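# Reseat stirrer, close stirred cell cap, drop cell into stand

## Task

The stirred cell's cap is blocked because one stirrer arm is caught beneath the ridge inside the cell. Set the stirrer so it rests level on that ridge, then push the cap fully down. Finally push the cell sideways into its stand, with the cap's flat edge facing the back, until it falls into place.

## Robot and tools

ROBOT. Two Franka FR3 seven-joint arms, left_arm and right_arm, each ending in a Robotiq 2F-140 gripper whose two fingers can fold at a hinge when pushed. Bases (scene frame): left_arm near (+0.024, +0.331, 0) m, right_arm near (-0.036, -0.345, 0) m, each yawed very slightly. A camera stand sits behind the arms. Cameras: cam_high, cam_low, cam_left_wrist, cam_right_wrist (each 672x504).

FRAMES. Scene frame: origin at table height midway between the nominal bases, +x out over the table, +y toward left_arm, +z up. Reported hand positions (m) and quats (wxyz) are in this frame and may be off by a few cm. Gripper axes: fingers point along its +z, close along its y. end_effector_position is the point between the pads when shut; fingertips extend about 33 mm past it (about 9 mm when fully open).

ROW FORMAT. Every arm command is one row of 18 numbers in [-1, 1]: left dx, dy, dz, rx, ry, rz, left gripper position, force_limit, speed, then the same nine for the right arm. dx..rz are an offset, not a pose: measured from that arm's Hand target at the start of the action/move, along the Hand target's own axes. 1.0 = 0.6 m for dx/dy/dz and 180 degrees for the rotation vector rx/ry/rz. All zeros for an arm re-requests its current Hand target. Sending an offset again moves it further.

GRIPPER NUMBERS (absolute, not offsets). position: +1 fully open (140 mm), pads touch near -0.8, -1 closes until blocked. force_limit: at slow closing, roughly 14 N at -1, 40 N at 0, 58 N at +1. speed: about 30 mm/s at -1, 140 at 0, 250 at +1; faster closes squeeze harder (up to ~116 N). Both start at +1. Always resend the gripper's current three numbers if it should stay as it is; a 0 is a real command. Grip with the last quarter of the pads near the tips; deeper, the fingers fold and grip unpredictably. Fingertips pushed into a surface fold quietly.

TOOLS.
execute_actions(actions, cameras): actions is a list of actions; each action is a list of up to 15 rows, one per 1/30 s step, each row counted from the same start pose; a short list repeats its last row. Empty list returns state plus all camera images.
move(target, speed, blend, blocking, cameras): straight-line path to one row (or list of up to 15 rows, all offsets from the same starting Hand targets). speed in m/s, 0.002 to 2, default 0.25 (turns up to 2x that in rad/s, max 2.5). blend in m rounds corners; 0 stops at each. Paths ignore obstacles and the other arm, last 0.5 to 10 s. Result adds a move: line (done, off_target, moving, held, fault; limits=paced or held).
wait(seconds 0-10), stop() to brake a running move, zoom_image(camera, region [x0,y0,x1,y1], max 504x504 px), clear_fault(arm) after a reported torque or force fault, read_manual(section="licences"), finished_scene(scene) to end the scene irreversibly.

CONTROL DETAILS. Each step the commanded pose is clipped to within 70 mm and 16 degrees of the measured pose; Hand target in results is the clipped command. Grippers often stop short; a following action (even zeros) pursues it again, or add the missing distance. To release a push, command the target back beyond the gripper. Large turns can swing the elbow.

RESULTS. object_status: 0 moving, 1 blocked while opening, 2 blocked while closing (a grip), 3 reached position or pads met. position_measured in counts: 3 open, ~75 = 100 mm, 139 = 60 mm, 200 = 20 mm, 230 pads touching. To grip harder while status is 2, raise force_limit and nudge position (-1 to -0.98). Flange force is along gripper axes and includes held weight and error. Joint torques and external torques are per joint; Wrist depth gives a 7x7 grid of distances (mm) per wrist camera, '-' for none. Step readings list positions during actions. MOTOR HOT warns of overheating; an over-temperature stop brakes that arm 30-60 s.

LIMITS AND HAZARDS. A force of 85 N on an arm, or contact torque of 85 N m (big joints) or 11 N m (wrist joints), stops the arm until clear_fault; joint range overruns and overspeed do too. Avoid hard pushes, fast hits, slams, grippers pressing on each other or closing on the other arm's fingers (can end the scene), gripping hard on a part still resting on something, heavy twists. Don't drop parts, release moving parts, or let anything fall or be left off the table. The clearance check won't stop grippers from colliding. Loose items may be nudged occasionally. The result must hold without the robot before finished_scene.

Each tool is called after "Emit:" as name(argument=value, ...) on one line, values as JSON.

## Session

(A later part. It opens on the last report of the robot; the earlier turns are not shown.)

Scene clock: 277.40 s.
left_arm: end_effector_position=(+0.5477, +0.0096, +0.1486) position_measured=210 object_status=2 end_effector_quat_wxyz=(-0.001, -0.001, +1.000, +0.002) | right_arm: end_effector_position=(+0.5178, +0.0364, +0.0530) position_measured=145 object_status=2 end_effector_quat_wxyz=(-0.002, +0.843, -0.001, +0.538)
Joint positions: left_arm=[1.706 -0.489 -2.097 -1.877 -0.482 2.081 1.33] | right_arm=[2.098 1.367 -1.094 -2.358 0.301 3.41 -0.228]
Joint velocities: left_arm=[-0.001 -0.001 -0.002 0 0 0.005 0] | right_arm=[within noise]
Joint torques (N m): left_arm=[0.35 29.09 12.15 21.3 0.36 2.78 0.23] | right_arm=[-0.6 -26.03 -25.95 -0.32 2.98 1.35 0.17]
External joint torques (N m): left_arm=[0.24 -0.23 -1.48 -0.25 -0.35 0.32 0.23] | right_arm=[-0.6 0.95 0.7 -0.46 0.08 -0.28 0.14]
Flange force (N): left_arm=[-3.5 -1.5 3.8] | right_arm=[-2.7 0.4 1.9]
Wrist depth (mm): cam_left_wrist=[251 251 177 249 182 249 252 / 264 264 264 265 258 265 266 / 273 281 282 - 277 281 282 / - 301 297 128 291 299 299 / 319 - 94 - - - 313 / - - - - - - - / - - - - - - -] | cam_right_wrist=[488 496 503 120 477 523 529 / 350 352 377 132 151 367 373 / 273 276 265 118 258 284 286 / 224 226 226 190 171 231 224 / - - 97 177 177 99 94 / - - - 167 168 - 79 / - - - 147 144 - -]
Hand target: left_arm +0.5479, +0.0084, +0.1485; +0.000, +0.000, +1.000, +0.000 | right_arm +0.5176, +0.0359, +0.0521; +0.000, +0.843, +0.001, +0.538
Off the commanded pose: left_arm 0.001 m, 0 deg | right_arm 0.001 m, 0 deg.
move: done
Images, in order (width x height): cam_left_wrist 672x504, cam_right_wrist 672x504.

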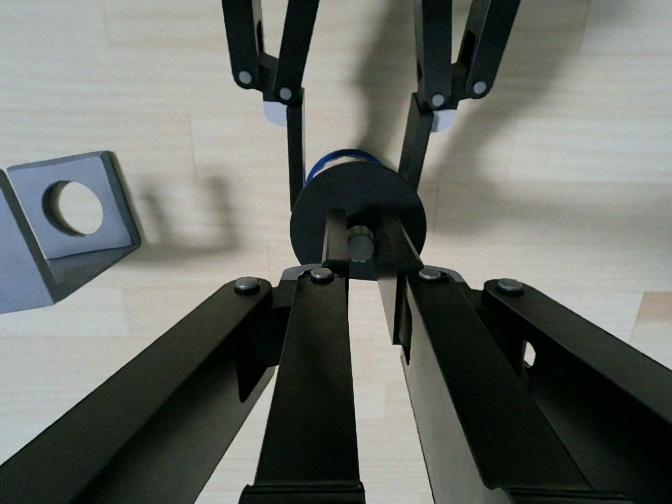

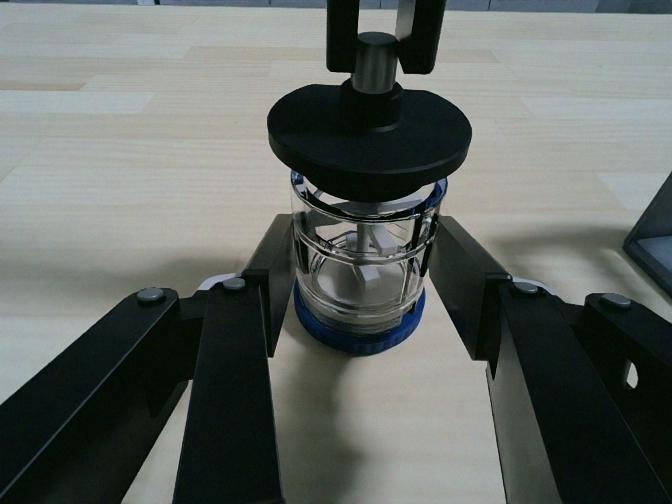

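Emit:
move(target=[-0.001,-0.0015,0.008,0,0,0,-1,-0.6,-1, 0,0,0,0,0,0,-1,-0.5,-1], speed=0.04, cameras=["cam_right_wrist","cam_left_wrist"])

Emit:
zoom_image(camera="cam_right_wrist", region=[230, 30, 500, 310])

Scene clock: 279.67 s.
left_arm: end_effector_position=(+0.5477, +0.0076, +0.1446) position_measured=210 object_status=2 end_effector_quat_wxyz=(-0.001, -0.001, +1.000, +0.001) | right_arm: end_effector_position=(+0.5178, +0.0363, +0.0530) position_measured=145 object_status=2 end_effector_quat_wxyz=(-0.002, +0.843, -0.001, +0.538)
Joint positions: left_arm=[1.714 -0.493 -2.109 -1.878 -0.487 2.089 1.33] | right_arm=[2.098 1.367 -1.094 -2.358 0.301 3.409 -0.228]
Joint velocities: left_arm=[0.001 0 -0.003 -0.002 0.001 0.003 0.001] | right_arm=[within noise]
Joint torques (N m): left_arm=[0.08 29.07 12.61 21.46 0.27 2.93 0.33] | right_arm=[-0.24 -25.97 -25.67 -0.01 2.86 1.45 0.1]
External joint torques (N m): left_arm=[0.04 -0.59 -0.96 -0.03 -0.43 0.46 0.33] | right_arm=[-0.3 1.02 0.95 -0.17 -0.04 -0.18 0.07]
Flange force (N): left_arm=[-3.6 -1.6 3.8] | right_arm=[-3.2 -0.1 2.0]
Wrist depth (mm): cam_left_wrist=[247 247 243 245 186 244 249 / 261 262 260 257 256 261 261 / 278 273 276 - 275 277 276 / - 294 292 - 287 294 293 / 314 - 94 - - - 310 / - - - - - - - / - - - - - - -] | cam_right_wrist=[490 491 497 106 442 524 528 / 350 353 377 148 344 369 373 / 273 275 266 119 127 284 286 / 225 226 226 189 181 231 224 / - - 97 178 177 99 94 / - - - 167 168 - 79 / - - - 147 144 - -]
Hand target: left_arm +0.5485, +0.0075, +0.1437; +0.000, +0.000, +1.000, +0.000 | right_arm +0.5176, +0.0359, +0.0521; +0.000, +0.843, +0.001, +0.538
Off the commanded pose: left_arm 0.001 m, 0 deg | right_arm 0.001 m, 0 deg.
move: done
Images, in order (width x height): cam_left_wrist 672x504, cam_right_wrist 672x504.

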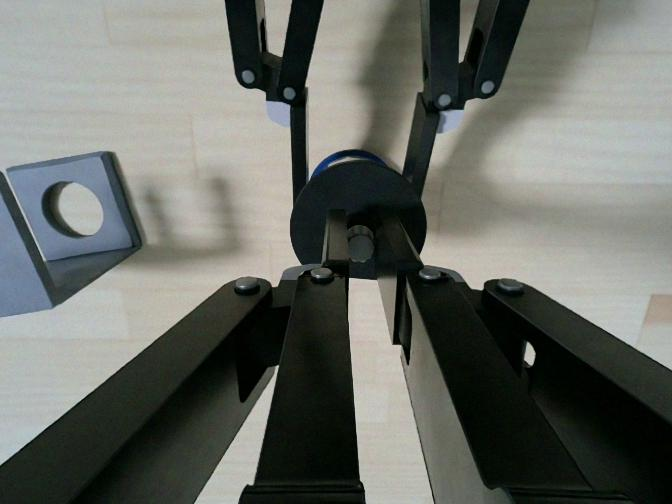

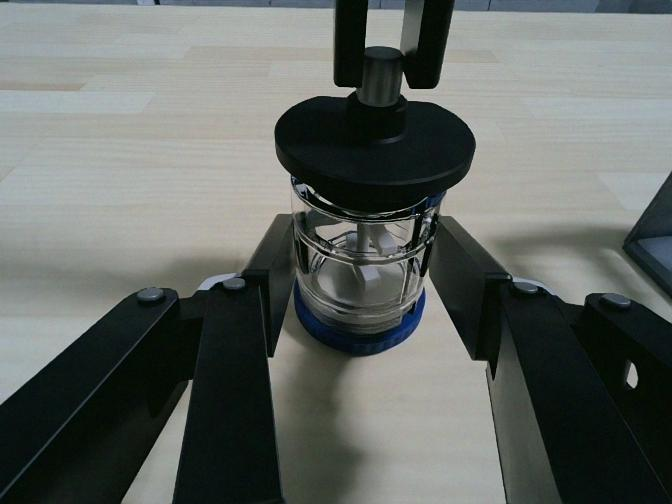

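Scaled by 1.800 from the camera's 672x504 image, which has a finer 960x720 frame.

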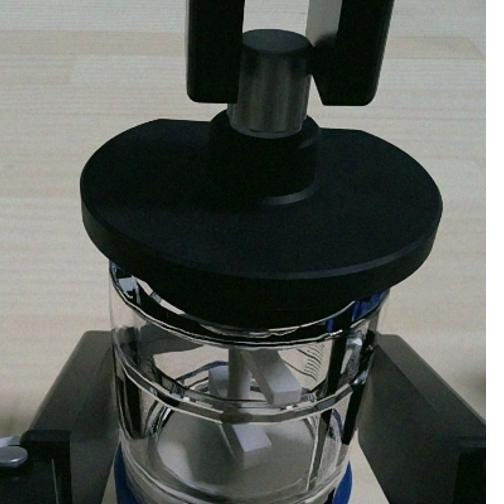

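Emit:
move(target=[0,0.001,0.0085,0,0,0,-1,-0.6,-1, 0,0,0,0,0,0,-1,-0.5,-1], speed=0.04, cameras=["cam_right_wrist","cam_left_wrist"])

Emit:
zoom_image(camera="cam_right_wrist", region=[230, 30, 500, 310])

Scene clock: 280.67 s.
left_arm: end_effector_position=(+0.5496, +0.0078, +0.1415) position_measured=210 object_status=2 end_effector_quat_wxyz=(+0.001, -0.002, +1.000, +0.000) | right_arm: end_effector_position=(+0.5178, +0.0363, +0.0530) position_measured=145 object_status=2 end_effector_quat_wxyz=(-0.002, +0.843, -0.001, +0.538)
Joint positions: left_arm=[1.722 -0.495 -2.119 -1.881 -0.489 2.101 1.332] | right_arm=[2.098 1.367 -1.094 -2.358 0.301 3.409 -0.228]
Joint velocities: left_arm=[0.001 0 0 0 0 0.005 0] | right_arm=[within noise]
Joint torques (N m): left_arm=[0.75 28.31 11.49 19.74 0.27 2.6 0.37] | right_arm=[-0.11 -26.08 -26.2 0.13 2.95 1.53 0.03]
External joint torques (N m): left_arm=[0.89 -1.57 -1.9 -1.75 -0.41 0.13 0.37] | right_arm=[-0.01 0.91 0.56 0.01 0.03 -0.09 0.01]
Flange force (N): left_arm=[-4.9 -0.8 8.0] | right_arm=[-2.7 -0.6 1.3]
Wrist depth (mm): cam_left_wrist=[244 244 181 244 174 239 244 / 258 257 258 258 255 257 258 / 276 273 274 206 273 274 274 / - 293 289 191 285 290 289 / 311 - 94 - - - 307 / - - - - - - - / - - - - - - -] | cam_right_wrist=[490 495 500 110 477 520 527 / 350 353 359 138 327 368 371 / 274 276 266 122 132 284 286 / 224 225 226 229 182 231 224 / - - 97 178 177 99 94 / - - - 167 167 - 79 / - - - 147 144 - -]
Hand target: left_arm +0.5485, +0.0081, +0.1386; +0.000, +0.000, +1.000, +0.000 | right_arm +0.5176, +0.0359, +0.0521; +0.000, +0.843, +0.001, +0.538
Off the commanded pose: left_arm 0.003 m, 0 deg | right_arm 0.001 m, 0 deg.
move: done
Images, in order (width x height): cam_left_wrist 672x504, cam_right_wrist 672x504.

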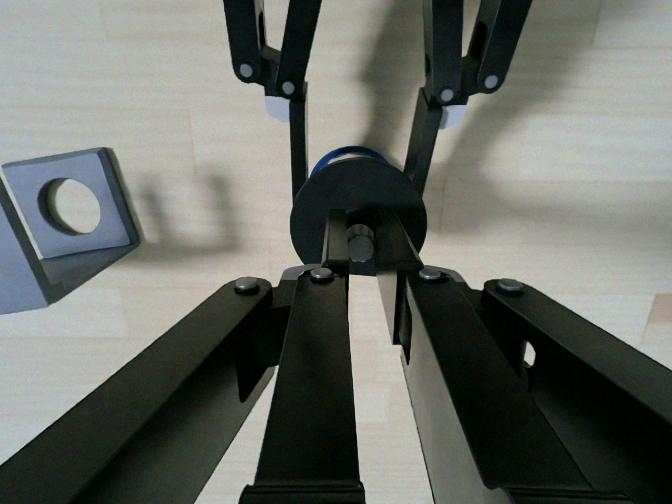

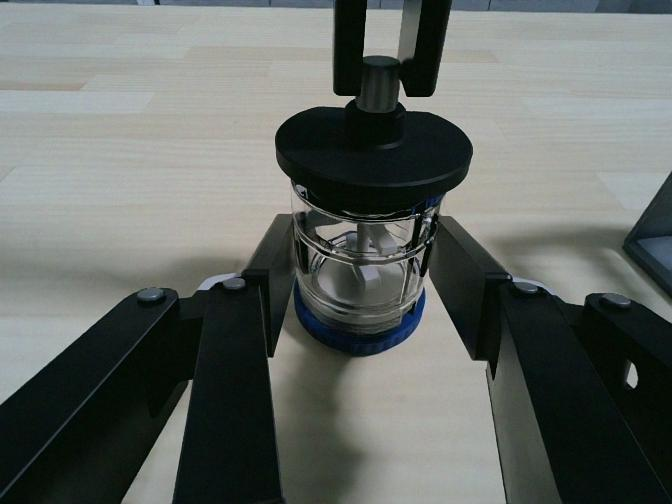

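Scaled by 1.800 from the camera's 672x504 image, which has a finer 960x720 frame.

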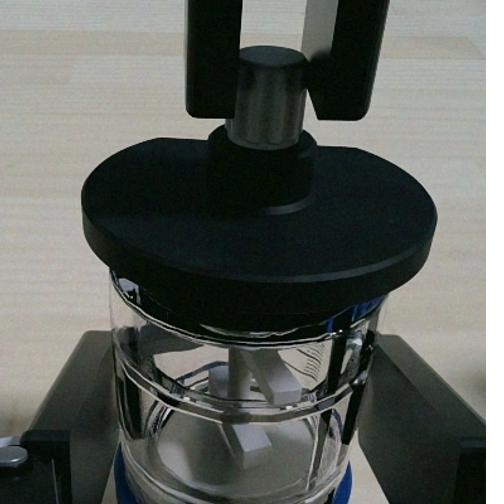

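Emit:
move(target=[[-0.003,0,-0.001,0,0,0,-1,-0.6,-1, 0,0,0,0,0,0,-1,-0.5,-1],[-0.005,0,-0.001,0,0,0,-1,-0.6,-1, 0,0,0,0,0,0,-1,-0.5,-1]], speed=0.03, cameras=["cam_right_wrist"])

Emit:
zoom_image(camera="cam_right_wrist", region=[260, 60, 480, 290])

Scene clock: 285.03 s.
left_arm: end_effector_position=(+0.5525, +0.0079, +0.1410) position_measured=210 object_status=2 end_effector_quat_wxyz=(+0.001, -0.003, +1.000, -0.001) | right_arm: end_effector_position=(+0.5178, +0.0363, +0.0530) position_measured=145 object_status=2 end_effector_quat_wxyz=(-0.002, +0.843, -0.001, +0.538)
Joint positions: left_arm=[1.737 -0.497 -2.131 -1.874 -0.489 2.102 1.332] | right_arm=[2.098 1.367 -1.094 -2.358 0.301 3.409 -0.228]
Joint torques (N m): left_arm=[0.67 28.72 11.65 21.52 0.62 2.48 0.34] | right_arm=[-0.16 -25.98 -26.18 -0.14 2.94 1.49 0.05]
External joint torques (N m): left_arm=[0.54 -1.67 -1.94 0.04 -0.08 0 0.34] | right_arm=[-0.29 1.09 0.49 -0.39 0.04 -0.15 0.02]
Flange force (N): left_arm=[-10.1 -4.7 5.5] | right_arm=[-2.7 0.2 1.3]
Wrist depth (mm): cam_left_wrist=[245 244 173 243 176 241 244 / 259 257 257 257 254 257 257 / 274 272 272 250 273 273 273 / - 291 291 146 287 289 290 / 310 - 94 - - - 306 / - - - - - - - / - - - - - - -] | cam_right_wrist=[490 493 502 113 479 522 530 / 352 353 359 138 329 367 372 / 274 274 265 118 133 284 286 / 225 225 236 194 183 232 224 / - - 97 177 177 99 94 / - - - 167 168 - 79 / - - - 147 144 - -]
Hand target: left_arm +0.5515, +0.0081, +0.1392; +0.000, +0.000, +1.000, +0.000 | right_arm +0.5176, +0.0359, +0.0521; +0.000, +0.843, +0.001, +0.538
Off the commanded pose: left_arm 0.002 m, 0 deg | right_arm 0.001 m, 0 deg.
move: done
Images, in order (width x height): cam_right_wrist 672x504.

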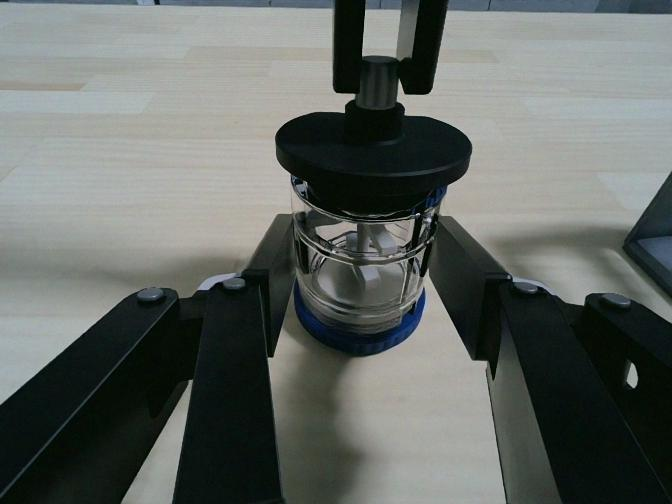

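Scaled by 2.191 from the camera's 672x504 image, which has a finer 960x720 frame.

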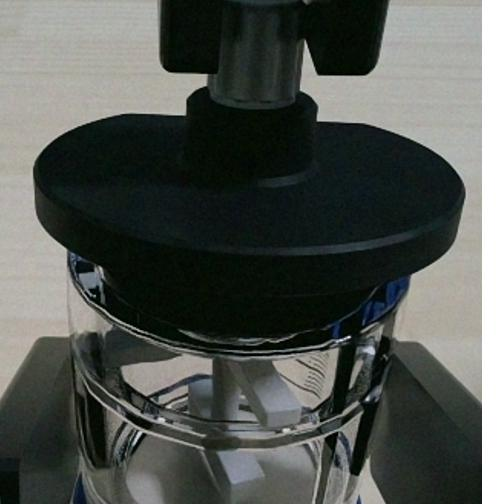

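Emit:
move(target=[[0.004,0,-0.001,0,0,0,-1,-0.6,-1, 0,0,0,0,0,0,-1,-0.5,-1],[0.004,0,0.003,0,0,0,-1,-0.6,-1, 0,0,0,0,0,0,-1,-0.5,-1]], speed=0.03, cameras=["cam_right_wrist"])

Emit:
zoom_image(camera="cam_right_wrist", region=[260, 60, 480, 290])

Emit:
zoom_image(camera="cam_low", region=[220, 260, 300, 340])

Scene clock: 286.57 s.
left_arm: end_effector_position=(+0.5516, +0.0078, +0.1411) position_measured=210 object_status=2 end_effector_quat_wxyz=(+0.002, -0.002, +1.000, -0.002) | right_arm: end_effector_position=(+0.5178, +0.0363, +0.0530) position_measured=145 object_status=2 end_effector_quat_wxyz=(-0.002, +0.843, -0.001, +0.538)
Joint positions: left_arm=[1.733 -0.493 -2.128 -1.88 -0.488 2.107 1.332] | right_arm=[2.098 1.367 -1.094 -2.358 0.301 3.409 -0.228]
Joint velocities: left_arm=[0.001 0 -0.001 -0.001 0.002 0.003 0] | right_arm=[within noise]
Joint torques (N m): left_arm=[0.01 28.23 10.84 19.18 0.53 2.4 0.24] | right_arm=[-0.14 -26 -26.36 0.01 2.97 1.54 0.04]
External joint torques (N m): left_arm=[-0.07 -1.9 -2.63 -2.3 -0.16 -0.08 0.24] | right_arm=[0.02 1.01 0.45 -0.04 0.04 -0.07 0.01]
Flange force (N): left_arm=[-1.2 -0.6 8.1] | right_arm=[-2.8 -0.6 1.1]
Wrist depth (mm): cam_left_wrist=[243 244 172 244 176 241 243 / 259 257 258 255 255 256 257 / 276 273 274 - 271 273 272 / 278 292 292 129 286 290 290 / 312 - 94 - - - 307 / - - - - - - - / - - - - - - -] | cam_right_wrist=[484 495 503 112 473 524 528 / 353 354 357 136 328 368 372 / 273 276 265 120 131 282 285 / 225 225 226 191 181 232 224 / - - 97 178 177 99 94 / - - - 167 168 - 79 / - - - 147 144 - -]
Hand target: left_arm +0.5491, +0.0081, +0.1374; +0.000, +0.000, +1.000, +0.000 | right_arm +0.5176, +0.0359, +0.0521; +0.000, +0.843, +0.001, +0.538
Off the commanded pose: left_arm 0.004 m, 0 deg | right_arm 0.001 m, 0 deg.
move: off_target (left_arm)
Images, in order (width x height): cam_right_wrist 672x504.

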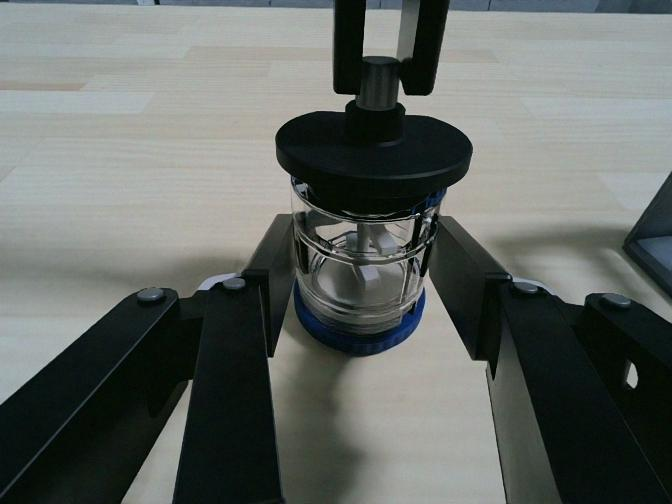

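Scaled by 2.191 from the camera's 672x504 image, which has a finer 960x720 frame.

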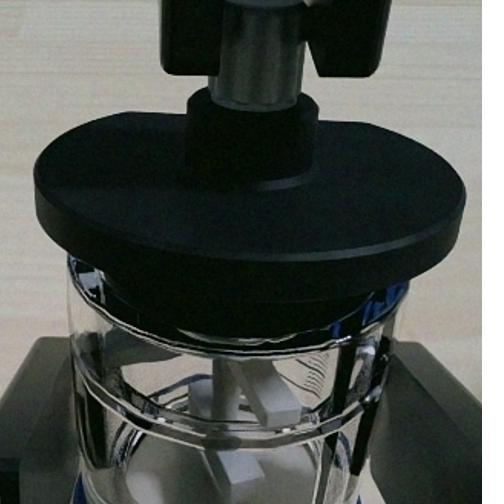

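This scene's latest camera images include none from cam_low. They are from: cam_right_wrist. cam_low's image comes with the result of a call that names it in "cameras".

Emit:
zoom_image(camera="cam_right_wrist", region=[285, 160, 455, 250])

Emit:
wait(seconds=0.1, cameras=["cam_low","cam_left_wrist"])

Emit:
zoom_image(camera="cam_low", region=[230, 270, 290, 335])

Emit:
zoom_image(camera="cam_left_wrist", region=[270, 120, 450, 290])

Scaled by 2.965 from the camera's 672x504 image, which has a finer 960x720 frame.

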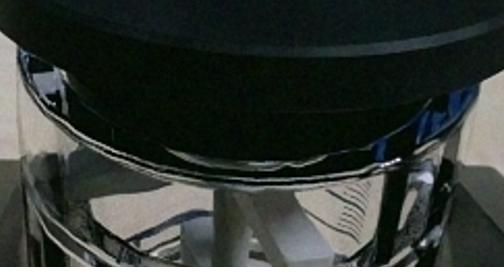

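Scene clock: 287.13 s.
left_arm: end_effector_position=(+0.5517, +0.0078, +0.1411) position_measured=210 object_status=2 end_effector_quat_wxyz=(+0.002, -0.002, +1.000, -0.002) | right_arm: end_effector_position=(+0.5178, +0.0363, +0.0530) position_measured=145 object_status=2 end_effector_quat_wxyz=(-0.002, +0.843, -0.001, +0.538)
Joint positions: left_arm=[1.733 -0.493 -2.128 -1.88 -0.488 2.107 1.332] | right_arm=[2.098 1.367 -1.094 -2.358 0.301 3.409 -0.228]
Joint torques (N m): left_arm=[0.04 28.25 10.83 19.4 0.54 2.41 0.25] | right_arm=[-0.1 -26.03 -26.23 0.11 2.96 1.56 0.06]
External joint torques (N m): left_arm=[-0.05 -1.9 -2.63 -2.07 -0.15 -0.07 0.25] | right_arm=[-0.06 1.01 0.53 -0.04 0.03 -0.07 0.03]
Flange force (N): left_arm=[-2.1 -1.1 7.9] | right_arm=[-2.8 -0.5 1.4]
Wrist depth (mm): cam_left_wrist=[244 244 172 243 176 241 243 / 258 258 257 254 253 257 257 / 273 271 271 - 273 271 273 / - 291 290 169 286 289 291 / 311 - 94 - - - 305 / - - - - - - - / - - - - - - -] | cam_right_wrist=[486 494 502 112 478 524 528 / 352 355 358 133 344 368 373 / 272 275 266 119 131 284 286 / 225 225 226 190 181 232 225 / - - 97 178 179 99 94 / - - - 167 168 - 79 / - - - 147 144 - -]
Hand target: left_arm +0.5491, +0.0081, +0.1374; +0.000, +0.000, +1.000, +0.000 | right_arm +0.5176, +0.0359, +0.0521; +0.000, +0.843, +0.001, +0.538
Tool commands: left_gripper/position=-1.0 left_gripper/force_limit=-0.6 left_gripper/speed=-1.0 right_gripper/position=-1.0 right_gripper/force_limit=-0.5 right_gripper/speed=-1.0
Off the commanded pose: left_arm 0.005 m, 0 deg | right_arm 0.001 m, 0 deg.
wait: 0.10 s; at rest from the start
Images, in order (width x height): cam_low 672x504, cam_left_wrist 672x504.

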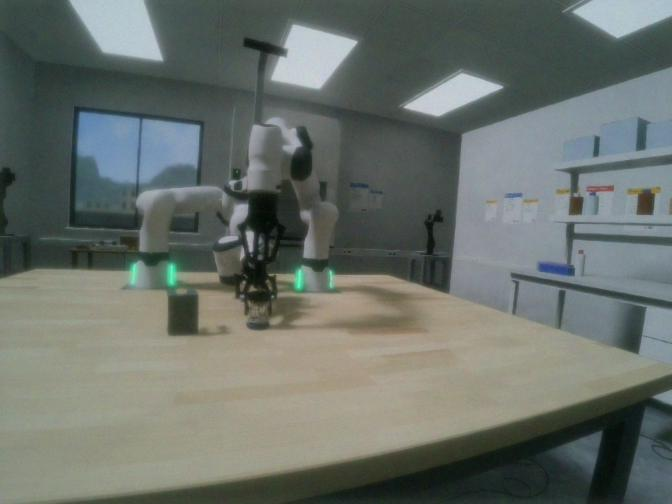

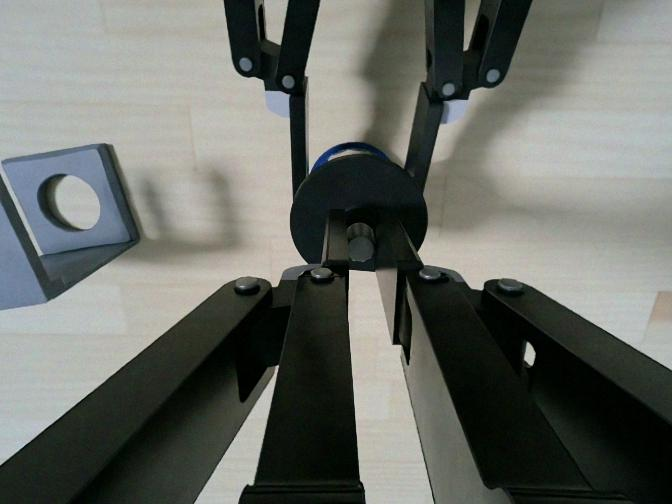

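Scaled by 7.754 from the camera's 672x504 image, which has a finer 960x720 frame.

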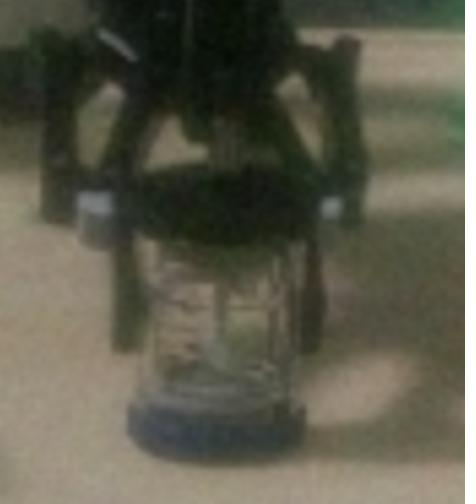

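Scaled by 2.800 from the camera's 672x504 image, which has a finer 960x720 frame.

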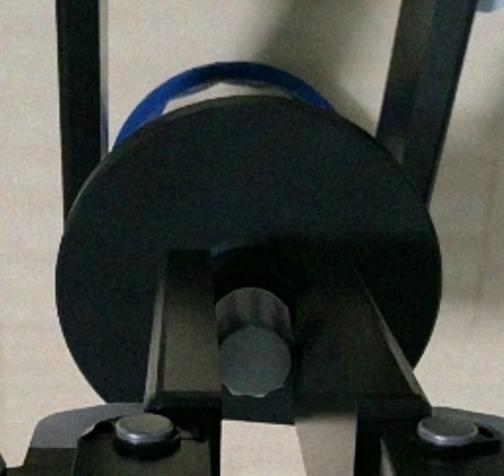

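Emit:
move(target=[[-0.005,0,0.002,0,0,0,-1,-0.6,-1, 0,0,0,0,0,0,-1,-0.5,-1],[-0.005,0.003,0.003,0,0,0,-1,-0.6,-1, 0,0,0,0,0,0,-1,-0.5,-1]], speed=0.03)

Emit:
move(target=[0,-0.006,0.000,0,0,0,-1,-0.6,-1, 0,0,0,0,0,0,-1,-0.5,-1], speed=0.03, cameras=["cam_right_wrist","cam_left_wrist"])

Emit:
zoom_image(camera="cam_right_wrist", region=[260, 60, 480, 290])

Scene clock: 289.60 s.
left_arm: end_effector_position=(+0.5546, +0.0082, +0.1401) position_measured=210 object_status=2 end_effector_quat_wxyz=(+0.003, -0.002, +1.000, -0.002) | right_arm: end_effector_position=(+0.5178, +0.0363, +0.0530) position_measured=145 object_status=2 end_effector_quat_wxyz=(-0.002, +0.843, -0.001, +0.538)
Joint positions: left_arm=[1.747 -0.497 -2.139 -1.873 -0.488 2.108 1.334] | right_arm=[2.098 1.367 -1.094 -2.358 0.301 3.409 -0.228]
Joint velocities: left_arm=[0.002 -0.002 0.001 -0.002 -0.001 0.003 0.005] | right_arm=[within noise]
Joint torques (N m): left_arm=[0.74 27.78 10.55 18.31 0.65 2.55 0.37] | right_arm=[-0.07 -26.03 -26.33 -0.26 3 1.53 0]
External joint torques (N m): left_arm=[0.88 -2.73 -2.75 -3.21 -0.03 0.07 0.37] | right_arm=[-0.09 0.99 0.4 -0.46 0.08 -0.1 -0.03]
Flange force (N): left_arm=[-3.0 0.2 11.0] | right_arm=[-2.5 0.4 0.3]
Wrist depth (mm): cam_left_wrist=[243 243 173 243 176 238 243 / 258 257 256 257 253 256 257 / 279 271 271 184 268 272 271 / - 295 287 - 285 289 289 / 311 - 94 - - - 304 / - - - - - - - / - - - - - - -] | cam_right_wrist=[488 494 501 127 477 523 530 / 351 353 357 136 363 367 374 / 274 274 277 120 257 284 286 / 224 225 226 189 172 232 224 / - - 97 177 177 99 94 / - - - 167 168 - 79 / - - - 147 145 - -]
Hand target: left_arm +0.5521, +0.0099, +0.1356; +0.000, +0.000, +1.000, +0.000 | right_arm +0.5176, +0.0359, +0.0521; +0.000, +0.843, +0.001, +0.538
Off the commanded pose: left_arm 0.005 m, 1 deg | right_arm 0.001 m, 0 deg.
move: off_target (left_arm)

Scene clock: 290.30 s.
left_arm: end_effector_position=(+0.5554, +0.0073, +0.1401) position_measured=210 object_status=2 end_effector_quat_wxyz=(+0.003, -0.002, +1.000, -0.002) | right_arm: end_effector_position=(+0.5178, +0.0362, +0.0530) position_measured=145 object_status=2 end_effector_quat_wxyz=(-0.002, +0.843, -0.001, +0.538)
Joint positions: left_arm=[1.751 -0.498 -2.143 -1.87 -0.488 2.108 1.334] | right_arm=[2.097 1.367 -1.094 -2.358 0.301 3.409 -0.228]
Joint velocities: left_arm=[0.004 0 -0.003 0 0 -0.001 0.001] | right_arm=[within noise]
Joint torques (N m): left_arm=[-0.89 27.39 9.74 20.09 0.06 2.51 0.13] | right_arm=[0.04 -26.02 -26.3 0.32 2.78 1.56 0]
External joint torques (N m): left_arm=[-0.9 -3.37 -3.68 -1.44 -0.62 0.02 0.13] | right_arm=[-0.01 1.01 0.39 0.13 -0.13 -0.08 -0.03]
Flange force (N): left_arm=[-7.1 -5.9 10.5] | right_arm=[-2.4 -0.9 1.7]
Wrist depth (mm): cam_left_wrist=[244 243 173 242 176 240 242 / 257 256 257 253 253 256 256 / 271 271 273 - 271 272 271 / 274 293 287 121 286 288 289 / 312 - 94 - - - 306 / - - - - - - - / - - - - - - -] | cam_right_wrist=[488 493 504 128 477 523 530 / 351 352 357 136 345 367 371 / 274 275 276 121 131 284 287 / 225 226 226 189 181 232 224 / - - 97 177 177 99 94 / - - - 167 168 - 79 / - - - 147 145 - -]
Hand target: left_arm +0.5521, +0.0063, +0.1356; +0.000, +0.000, +1.000, +0.000 | right_arm +0.5176, +0.0359, +0.0521; +0.000, +0.843, +0.001, +0.538
Off the commanded pose: left_arm 0.006 m, 1 deg | right_arm 0.001 m, 0 deg.
move: off_target (left_arm)
Images, in order (width x height): cam_left_wrist 672x504, cam_right_wrist 672x504.

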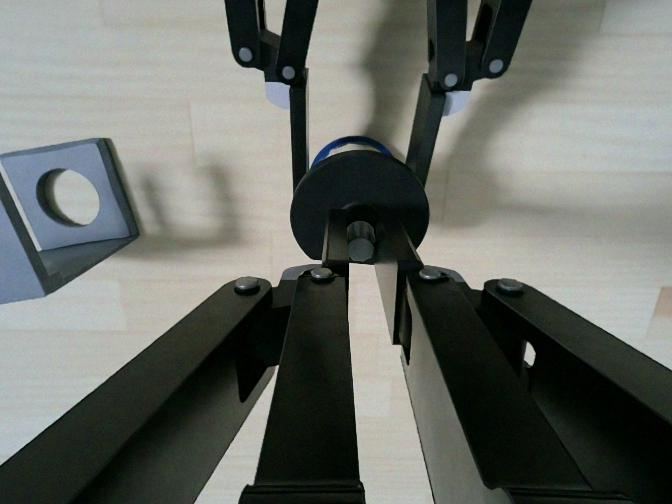

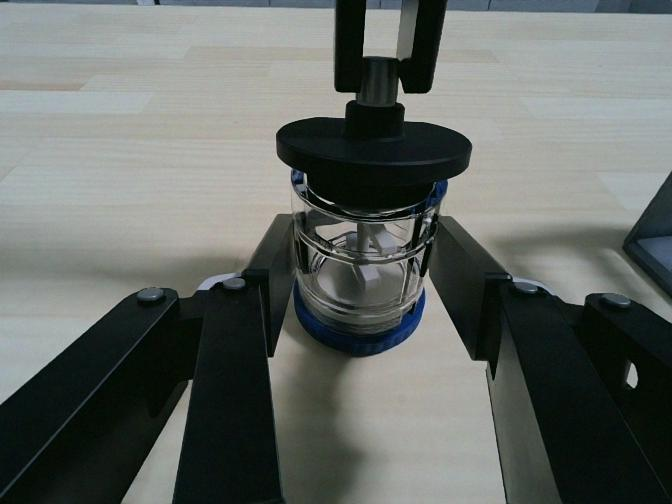

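Scaled by 2.191 from the camera's 672x504 image, which has a finer 960x720 frame.

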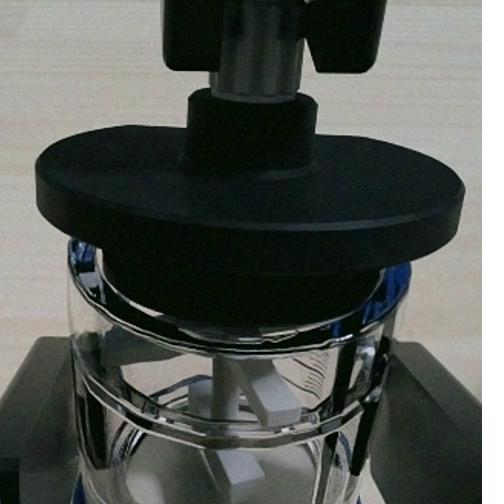

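Emit:
move(target=[0.0095,0.003,0.000,0,0,0,-1,-0.6,-1, 0,0,0,0,0,0,-1,-0.5,-1], speed=0.03, cameras=["cam_right_wrist","cam_left_wrist"])

Emit:
zoom_image(camera="cam_right_wrist", region=[260, 60, 480, 290])

Scene clock: 291.50 s.
left_arm: end_effector_position=(+0.5525, +0.0081, +0.1405) position_measured=210 object_status=2 end_effector_quat_wxyz=(+0.006, -0.001, +1.000, -0.004) | right_arm: end_effector_position=(+0.5178, +0.0362, +0.0530) position_measured=145 object_status=2 end_effector_quat_wxyz=(-0.002, +0.843, -0.001, +0.538)
Joint positions: left_arm=[1.733 -0.486 -2.132 -1.889 -0.484 2.122 1.334] | right_arm=[2.097 1.367 -1.094 -2.358 0.301 3.409 -0.228]
Joint torques (N m): left_arm=[0.04 27.99 10.42 19.01 0.78 1.51 -0.1] | right_arm=[-0.5 -25.9 -26.39 0.35 2.83 1.55 -0.02]
External joint torques (N m): left_arm=[0.11 -1.99 -2.71 -2.6 0.1 -0.99 -0.1] | right_arm=[-0.48 1.08 0.32 0.22 -0.08 -0.08 -0.05]
Flange force (N): left_arm=[-1.8 -1.3 6.5] | right_arm=[-2.1 -1.0 3.4]
Wrist depth (mm): cam_left_wrist=[244 243 172 242 180 240 241 / 259 258 256 256 253 255 256 / 274 273 274 183 267 271 270 / - 294 288 130 281 288 288 / 313 - 94 - - - 304 / - - - - - - - / - - - - - - -] | cam_right_wrist=[491 494 502 113 513 517 528 / 351 354 359 136 345 368 371 / 272 275 265 120 134 284 286 / 224 226 226 191 182 231 224 / - - 97 177 177 99 94 / - - - 167 168 - 79 / - - - 147 145 - -]
Hand target: left_arm +0.5464, +0.0081, +0.1356; +0.000, +0.000, +1.000, +0.000 | right_arm +0.5176, +0.0359, +0.0521; +0.000, +0.843, +0.001, +0.538
Off the commanded pose: left_arm 0.008 m, 1 deg | right_arm 0.001 m, 0 deg.
move: off_target (left_arm)
Images, in order (width x height): cam_left_wrist 672x504, cam_right_wrist 672x504.

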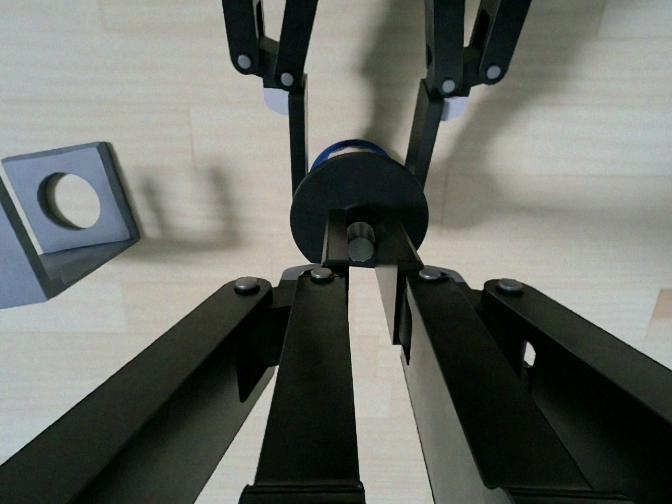

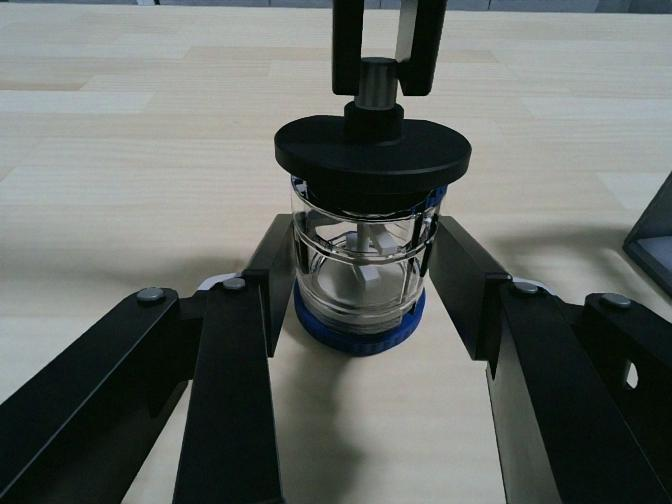

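Scaled by 2.191 from the camera's 672x504 image, which has a finer 960x720 frame.

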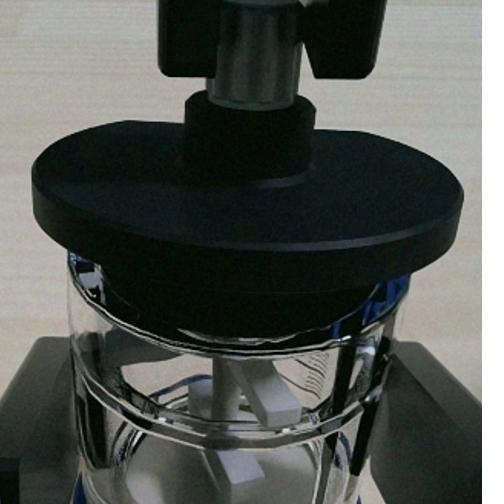

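Emit:
move(target=[0.0,0.002,-0.025,0,0,0,-1,-0.6,-1, 0,0,0,0,0,0,-1,-0.5,-1], speed=0.06, cameras=["cam_right_wrist","cam_left_wrist"])

Emit:
zoom_image(camera="cam_right_wrist", region=[260, 20, 480, 250])

Scene clock: 292.83 s.
left_arm: end_effector_position=(+0.5468, +0.0095, +0.1496) position_measured=210 object_status=2 end_effector_quat_wxyz=(+0.000, +0.002, +1.000, -0.001) | right_arm: end_effector_position=(+0.5178, +0.0363, +0.0530) position_measured=145 object_status=2 end_effector_quat_wxyz=(-0.002, +0.843, -0.001, +0.538)
Joint positions: left_arm=[1.712 -0.47 -2.111 -1.886 -0.467 2.092 1.327] | right_arm=[2.097 1.367 -1.094 -2.358 0.301 3.409 -0.228]
Joint velocities: left_arm=[-0.001 0 0 0 0 -0.004 -0.002] | right_arm=[within noise]
Joint torques (N m): left_arm=[-0.2 28.94 12.42 22.44 1.13 2.35 -0.06] | right_arm=[-0.25 -26.06 -25.64 -0.03 2.82 1.37 0.11]
External joint torques (N m): left_arm=[-0.18 -0.14 -0.49 0.75 0.45 -0.12 -0.06] | right_arm=[-0.26 1 1.13 -0.22 -0.1 -0.27 0.09]
Flange force (N): left_arm=[-2.6 -2.2 -1.0] | right_arm=[-3.4 -0.1 1.8]
Wrist depth (mm): cam_left_wrist=[252 251 178 248 180 249 251 / 267 266 264 264 259 266 265 / 275 280 281 - 275 281 282 / 290 296 299 - 291 299 299 / 321 - 94 - - - 313 / - - - - - - - / - - - - - - -] | cam_right_wrist=[490 494 502 115 476 525 528 / 350 353 379 128 346 369 372 / 274 275 267 112 134 284 285 / 224 225 226 196 181 231 224 / - - 97 178 178 99 94 / - - - 167 167 - 79 / - - - 147 144 - -]
Hand target: left_arm +0.5464, +0.0093, +0.1506; +0.000, +0.000, +1.000, +0.000 | right_arm +0.5176, +0.0359, +0.0521; +0.000, +0.843, +0.001, +0.538
Off the commanded pose: left_arm 0.001 m, 0 deg | right_arm 0.001 m, 0 deg.
move: done
Images, in order (width x height): cam_left_wrist 672x504, cam_right_wrist 672x504.

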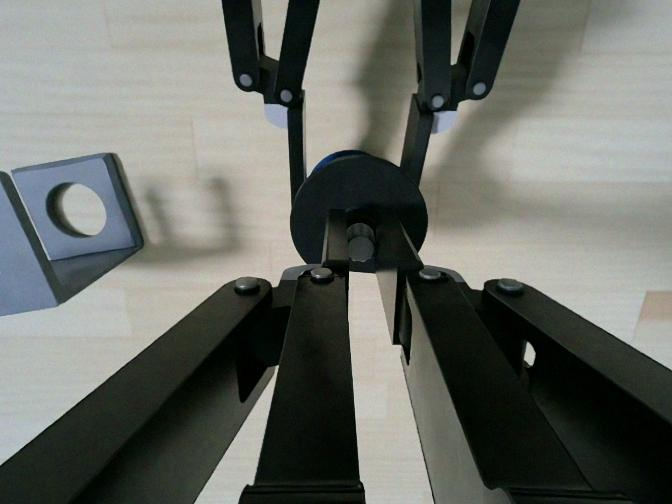

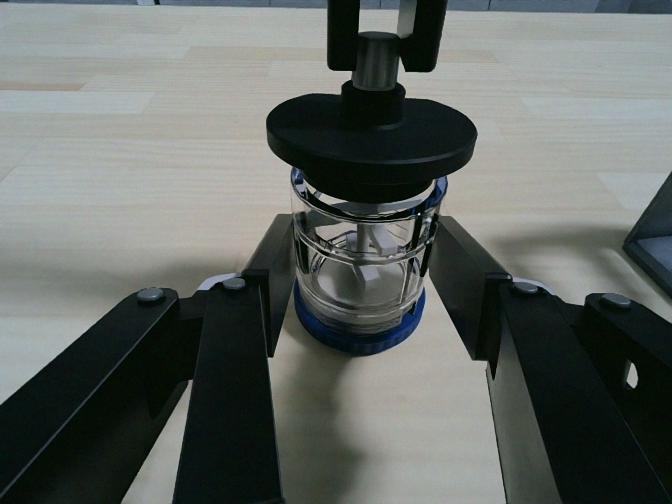

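Scaled by 2.191 from the camera's 672x504 image, which has a finer 960x720 frame.

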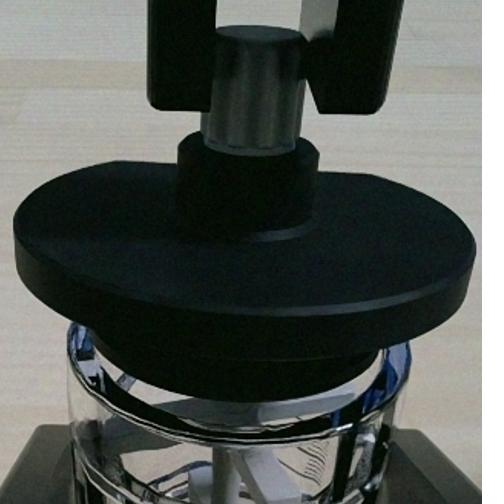

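Emit:
move(target=[0.0015,-0.001,-0.006,0,-0.056,0,-1,-0.6,-1, 0,0,0,0,0,0,-1,-0.5,-1], speed=0.1, cameras=["cam_right_wrist","cam_left_wrist"])

Emit:
zoom_image(camera="cam_right_wrist", region=[260, 20, 480, 250])

Scene clock: 294.97 s.
left_arm: end_effector_position=(+0.5450, +0.0091, +0.1545) position_measured=210 object_status=2 end_effector_quat_wxyz=(+0.086, +0.004, +0.996, +0.001) | right_arm: end_effector_position=(+0.5178, +0.0363, +0.0530) position_measured=145 object_status=2 end_effector_quat_wxyz=(-0.002, +0.843, -0.001, +0.538)
Joint positions: left_arm=[1.44 -0.405 -1.925 -2.084 -0.4 2.342 1.26] | right_arm=[2.097 1.367 -1.094 -2.358 0.301 3.409 -0.228]
Joint velocities: left_arm=[-0.001 -0.001 -0.001 0 0.001 0.004 -0.005] | right_arm=[within noise]
Joint torques (N m): left_arm=[-0.06 19.61 11.75 21.45 0.23 3.21 -0.17] | right_arm=[-0.17 -26.06 -25.63 -0.02 2.82 1.4 0.15]
External joint torques (N m): left_arm=[0.01 -0.74 -0.3 -0.23 -0.42 0.34 -0.17] | right_arm=[-0.18 0.93 1.03 -0.14 -0.09 -0.22 0.13]
Flange force (N): left_arm=[-1.5 -1.6 3.6] | right_arm=[-3.3 -0.3 1.7]
Wrist depth (mm): cam_left_wrist=[243 244 171 243 180 240 243 / 257 263 262 259 260 263 264 / 282 286 288 - 290 288 289 / 211 316 316 130 303 318 316 / 351 - 94 - - - 344 / - - - - - - - / - - - - - - -] | cam_right_wrist=[492 495 501 115 443 524 527 / 351 355 354 119 128 367 372 / 274 275 278 156 269 284 286 / 224 226 226 191 182 232 224 / - - 97 177 177 99 94 / - - - 167 168 - 79 / - - - 147 145 - -]
Hand target: left_arm +0.5455, +0.0087, +0.1542; +0.087, +0.000, +0.996, +0.000 | right_arm +0.5176, +0.0359, +0.0521; +0.000, +0.843, +0.001, +0.538
Off the commanded pose: left_arm 0.001 m, 0 deg | right_arm 0.001 m, 0 deg.
move: done
Images, in order (width x height): cam_left_wrist 672x504, cam_right_wrist 672x504.

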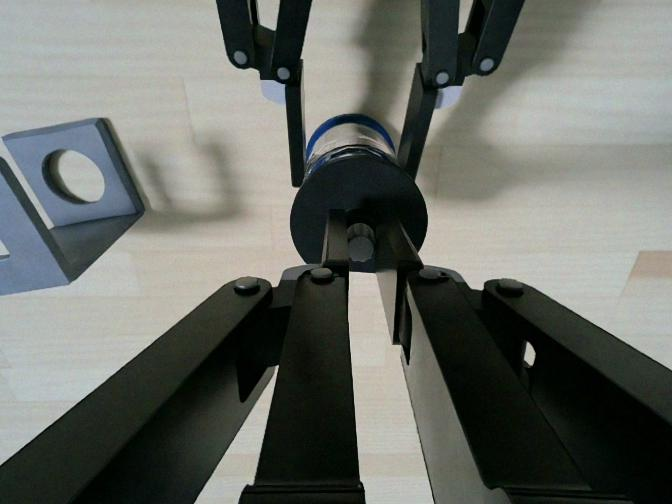

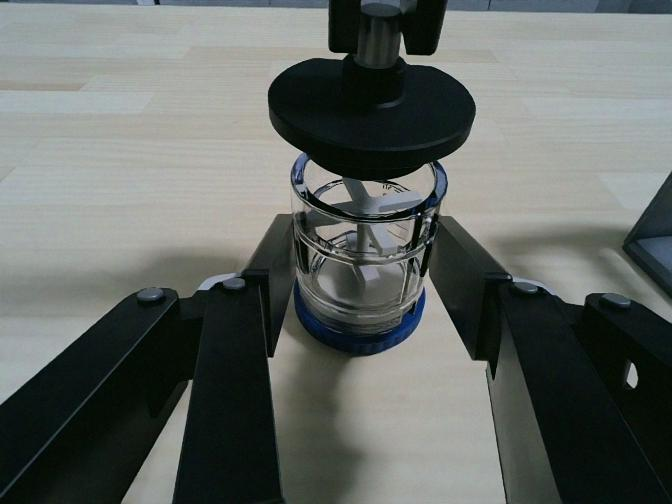

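Scaled by 2.191 from the camera's 672x504 image, which has a finer 960x720 frame.

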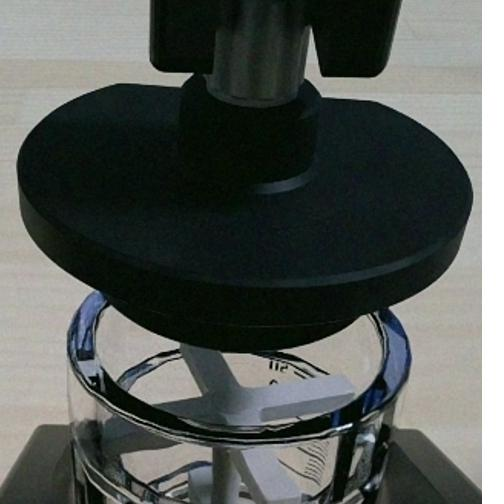

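Emit:
move(target=[0.0054,-0.0007,0.016,0,0,0,-1,-0.6,-1, 0,0,0,0,0,0,-1,-0.5,-1], speed=0.06, cameras=["cam_right_wrist","cam_left_wrist"])

Emit:
zoom_image(camera="cam_right_wrist", region=[260, 20, 480, 250])

Emit:
zoom_image(camera="cam_left_wrist", region=[270, 90, 450, 290])

Scene clock: 297.30 s.
left_arm: end_effector_position=(+0.5430, +0.0082, +0.1449) position_measured=210 object_status=2 end_effector_quat_wxyz=(+0.086, +0.001, +0.996, +0.001) | right_arm: end_effector_position=(+0.5178, +0.0362, +0.0530) position_measured=145 object_status=2 end_effector_quat_wxyz=(-0.002, +0.843, -0.001, +0.538)
Joint positions: left_arm=[1.452 -0.415 -1.945 -2.095 -0.414 2.362 1.259] | right_arm=[2.097 1.367 -1.094 -2.358 0.301 3.409 -0.228]
Joint velocities: left_arm=[0.001 -0.001 0 0 -0.001 0.003 0] | right_arm=[within noise]
Joint torques (N m): left_arm=[1.04 20.24 10.74 21.07 0.08 3.52 0.12] | right_arm=[0.04 -25.95 -26.02 0 2.89 1.56 0]
External joint torques (N m): left_arm=[1.04 -0.68 -1.5 -0.22 -0.57 0.67 0.13] | right_arm=[0.02 1.06 0.69 -0.16 -0.02 -0.07 -0.03]
Flange force (N): left_arm=[-9.3 -4.4 11.5] | right_arm=[-3.0 -0.1 1.0]
Wrist depth (mm): cam_left_wrist=[235 235 164 233 180 232 235 / 251 254 254 249 250 254 255 / 278 278 277 185 273 278 278 / - 306 306 146 293 307 306 / 339 - 94 - - - 332 / - - - - - - - / - - - - - - -] | cam_right_wrist=[489 494 501 107 446 522 530 / 350 355 357 136 148 367 372 / 275 275 266 124 127 284 287 / 224 225 227 197 181 230 224 / - - 97 177 177 99 94 / - - - 167 168 - 79 / - - - 147 144 - -]
Hand target: left_arm +0.5440, +0.0083, +0.1442; +0.087, +0.000, +0.996, +0.000 | right_arm +0.5176, +0.0359, +0.0521; +0.000, +0.843, +0.001, +0.538
Off the commanded pose: left_arm 0.001 m, 0 deg | right_arm 0.001 m, 0 deg.
move: done
Images, in order (width x height): cam_left_wrist 672x504, cam_right_wrist 672x504.

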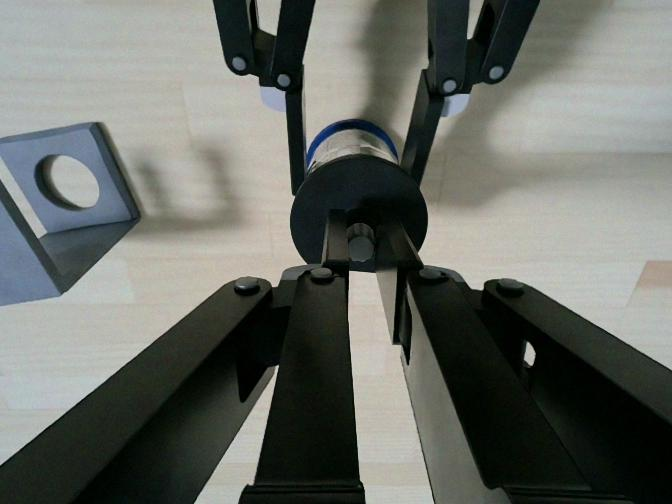

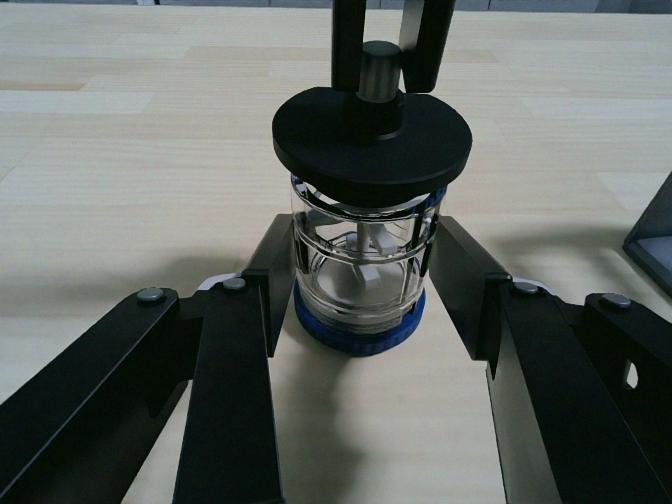

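Scaled by 2.191 from the camera's 672x504 image, which has a finer 960x720 frame.

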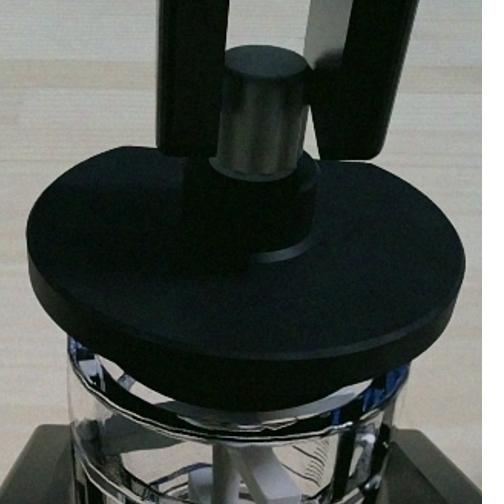

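Scaled by 2.520 from the camera's 672x504 image, which has a finer 960x720 frame.

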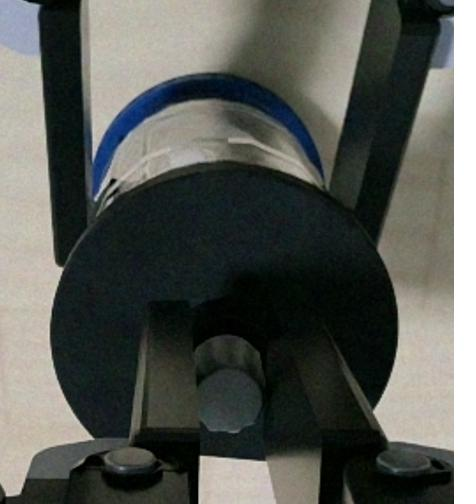

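Emit:
move(target=[[0.001,0,-0.006,0,0,0,-1,-0.6,-1, 0,0,0,0,0,0,-1,-0.5,-1],[0.0045,0,-0.006,0,0,0,-1,-0.6,-1, 0,0,0,0,0,0,-1,-0.5,-1],[0.0045,0,0.003,0,0,0,-1,-0.6,-1, 0,0,0,0,0,0,-1,-0.5,-1]], speed=0.05, cameras=["cam_right_wrist"])

Emit:
zoom_image(camera="cam_right_wrist", region=[260, 20, 480, 250])

Scene clock: 299.17 s.
left_arm: end_effector_position=(+0.5407, +0.0081, +0.1424) position_measured=210 object_status=2 end_effector_quat_wxyz=(+0.086, +0.000, +0.996, +0.001) | right_arm: end_effector_position=(+0.5178, +0.0362, +0.0530) position_measured=145 object_status=2 end_effector_quat_wxyz=(-0.002, +0.843, -0.001, +0.538)
Joint positions: left_arm=[1.442 -0.417 -1.94 -2.105 -0.42 2.369 1.259] | right_arm=[2.097 1.367 -1.094 -2.358 0.301 3.409 -0.228]
Joint velocities: left_arm=[0.002 0.001 -0.003 0 -0.001 0.003 -0.001] | right_arm=[within noise]
Joint torques (N m): left_arm=[0.89 20.64 11.26 21.26 0.24 3.21 0.21] | right_arm=[-0.38 -26 -26.1 -0.25 2.99 1.37 0.18]
External joint torques (N m): left_arm=[0.93 -0.1 -1.01 0.03 -0.4 0.36 0.21] | right_arm=[-0.29 1 0.67 -0.33 0.06 -0.25 0.15]
Flange force (N): left_arm=[-7.5 -3.1 7.9] | right_arm=[-3.0 -0.1 1.3]
Wrist depth (mm): cam_left_wrist=[234 232 162 230 226 173 232 / 252 253 251 248 244 253 251 / 277 275 273 184 268 275 275 / 272 303 304 146 291 303 303 / 335 - 94 - - - 330 / - - - - - - - / - - - - - - -] | cam_right_wrist=[488 497 503 105 443 524 528 / 350 355 377 141 153 366 372 / 274 274 266 123 127 284 286 / 225 225 226 191 171 232 224 / - - 97 178 177 99 94 / - - - 167 168 - 79 / - - - 147 144 - -]
Hand target: left_arm +0.5416, +0.0083, +0.1420; +0.087, +0.000, +0.996, +0.000 | right_arm +0.5176, +0.0359, +0.0521; +0.000, +0.843, +0.001, +0.538
Off the commanded pose: left_arm 0.001 m, 0 deg | right_arm 0.001 m, 0 deg.
move: done
Images, in order (width x height): cam_right_wrist 672x504.

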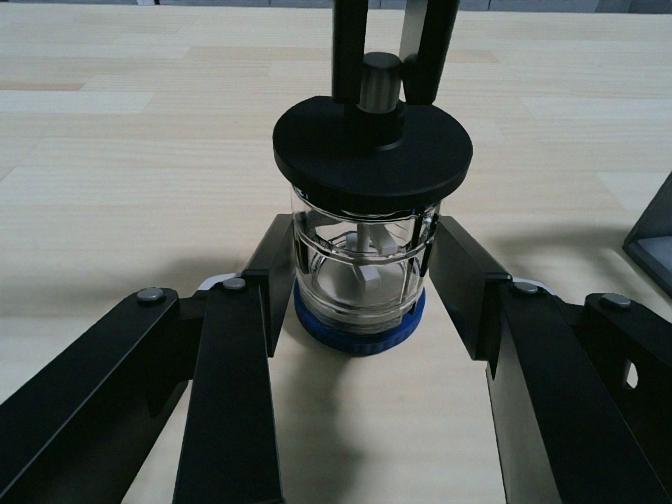

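Scaled by 2.191 from the camera's 672x504 image, which has a finer 960x720 frame.

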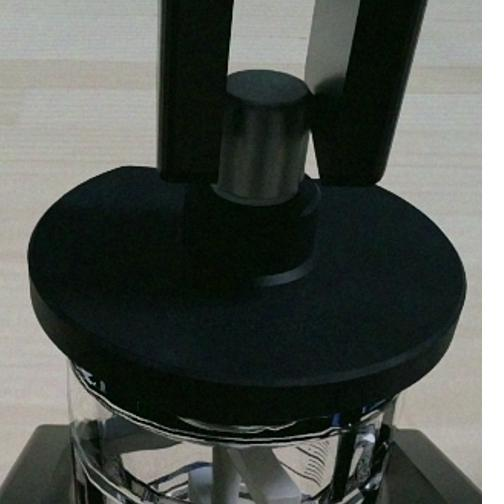

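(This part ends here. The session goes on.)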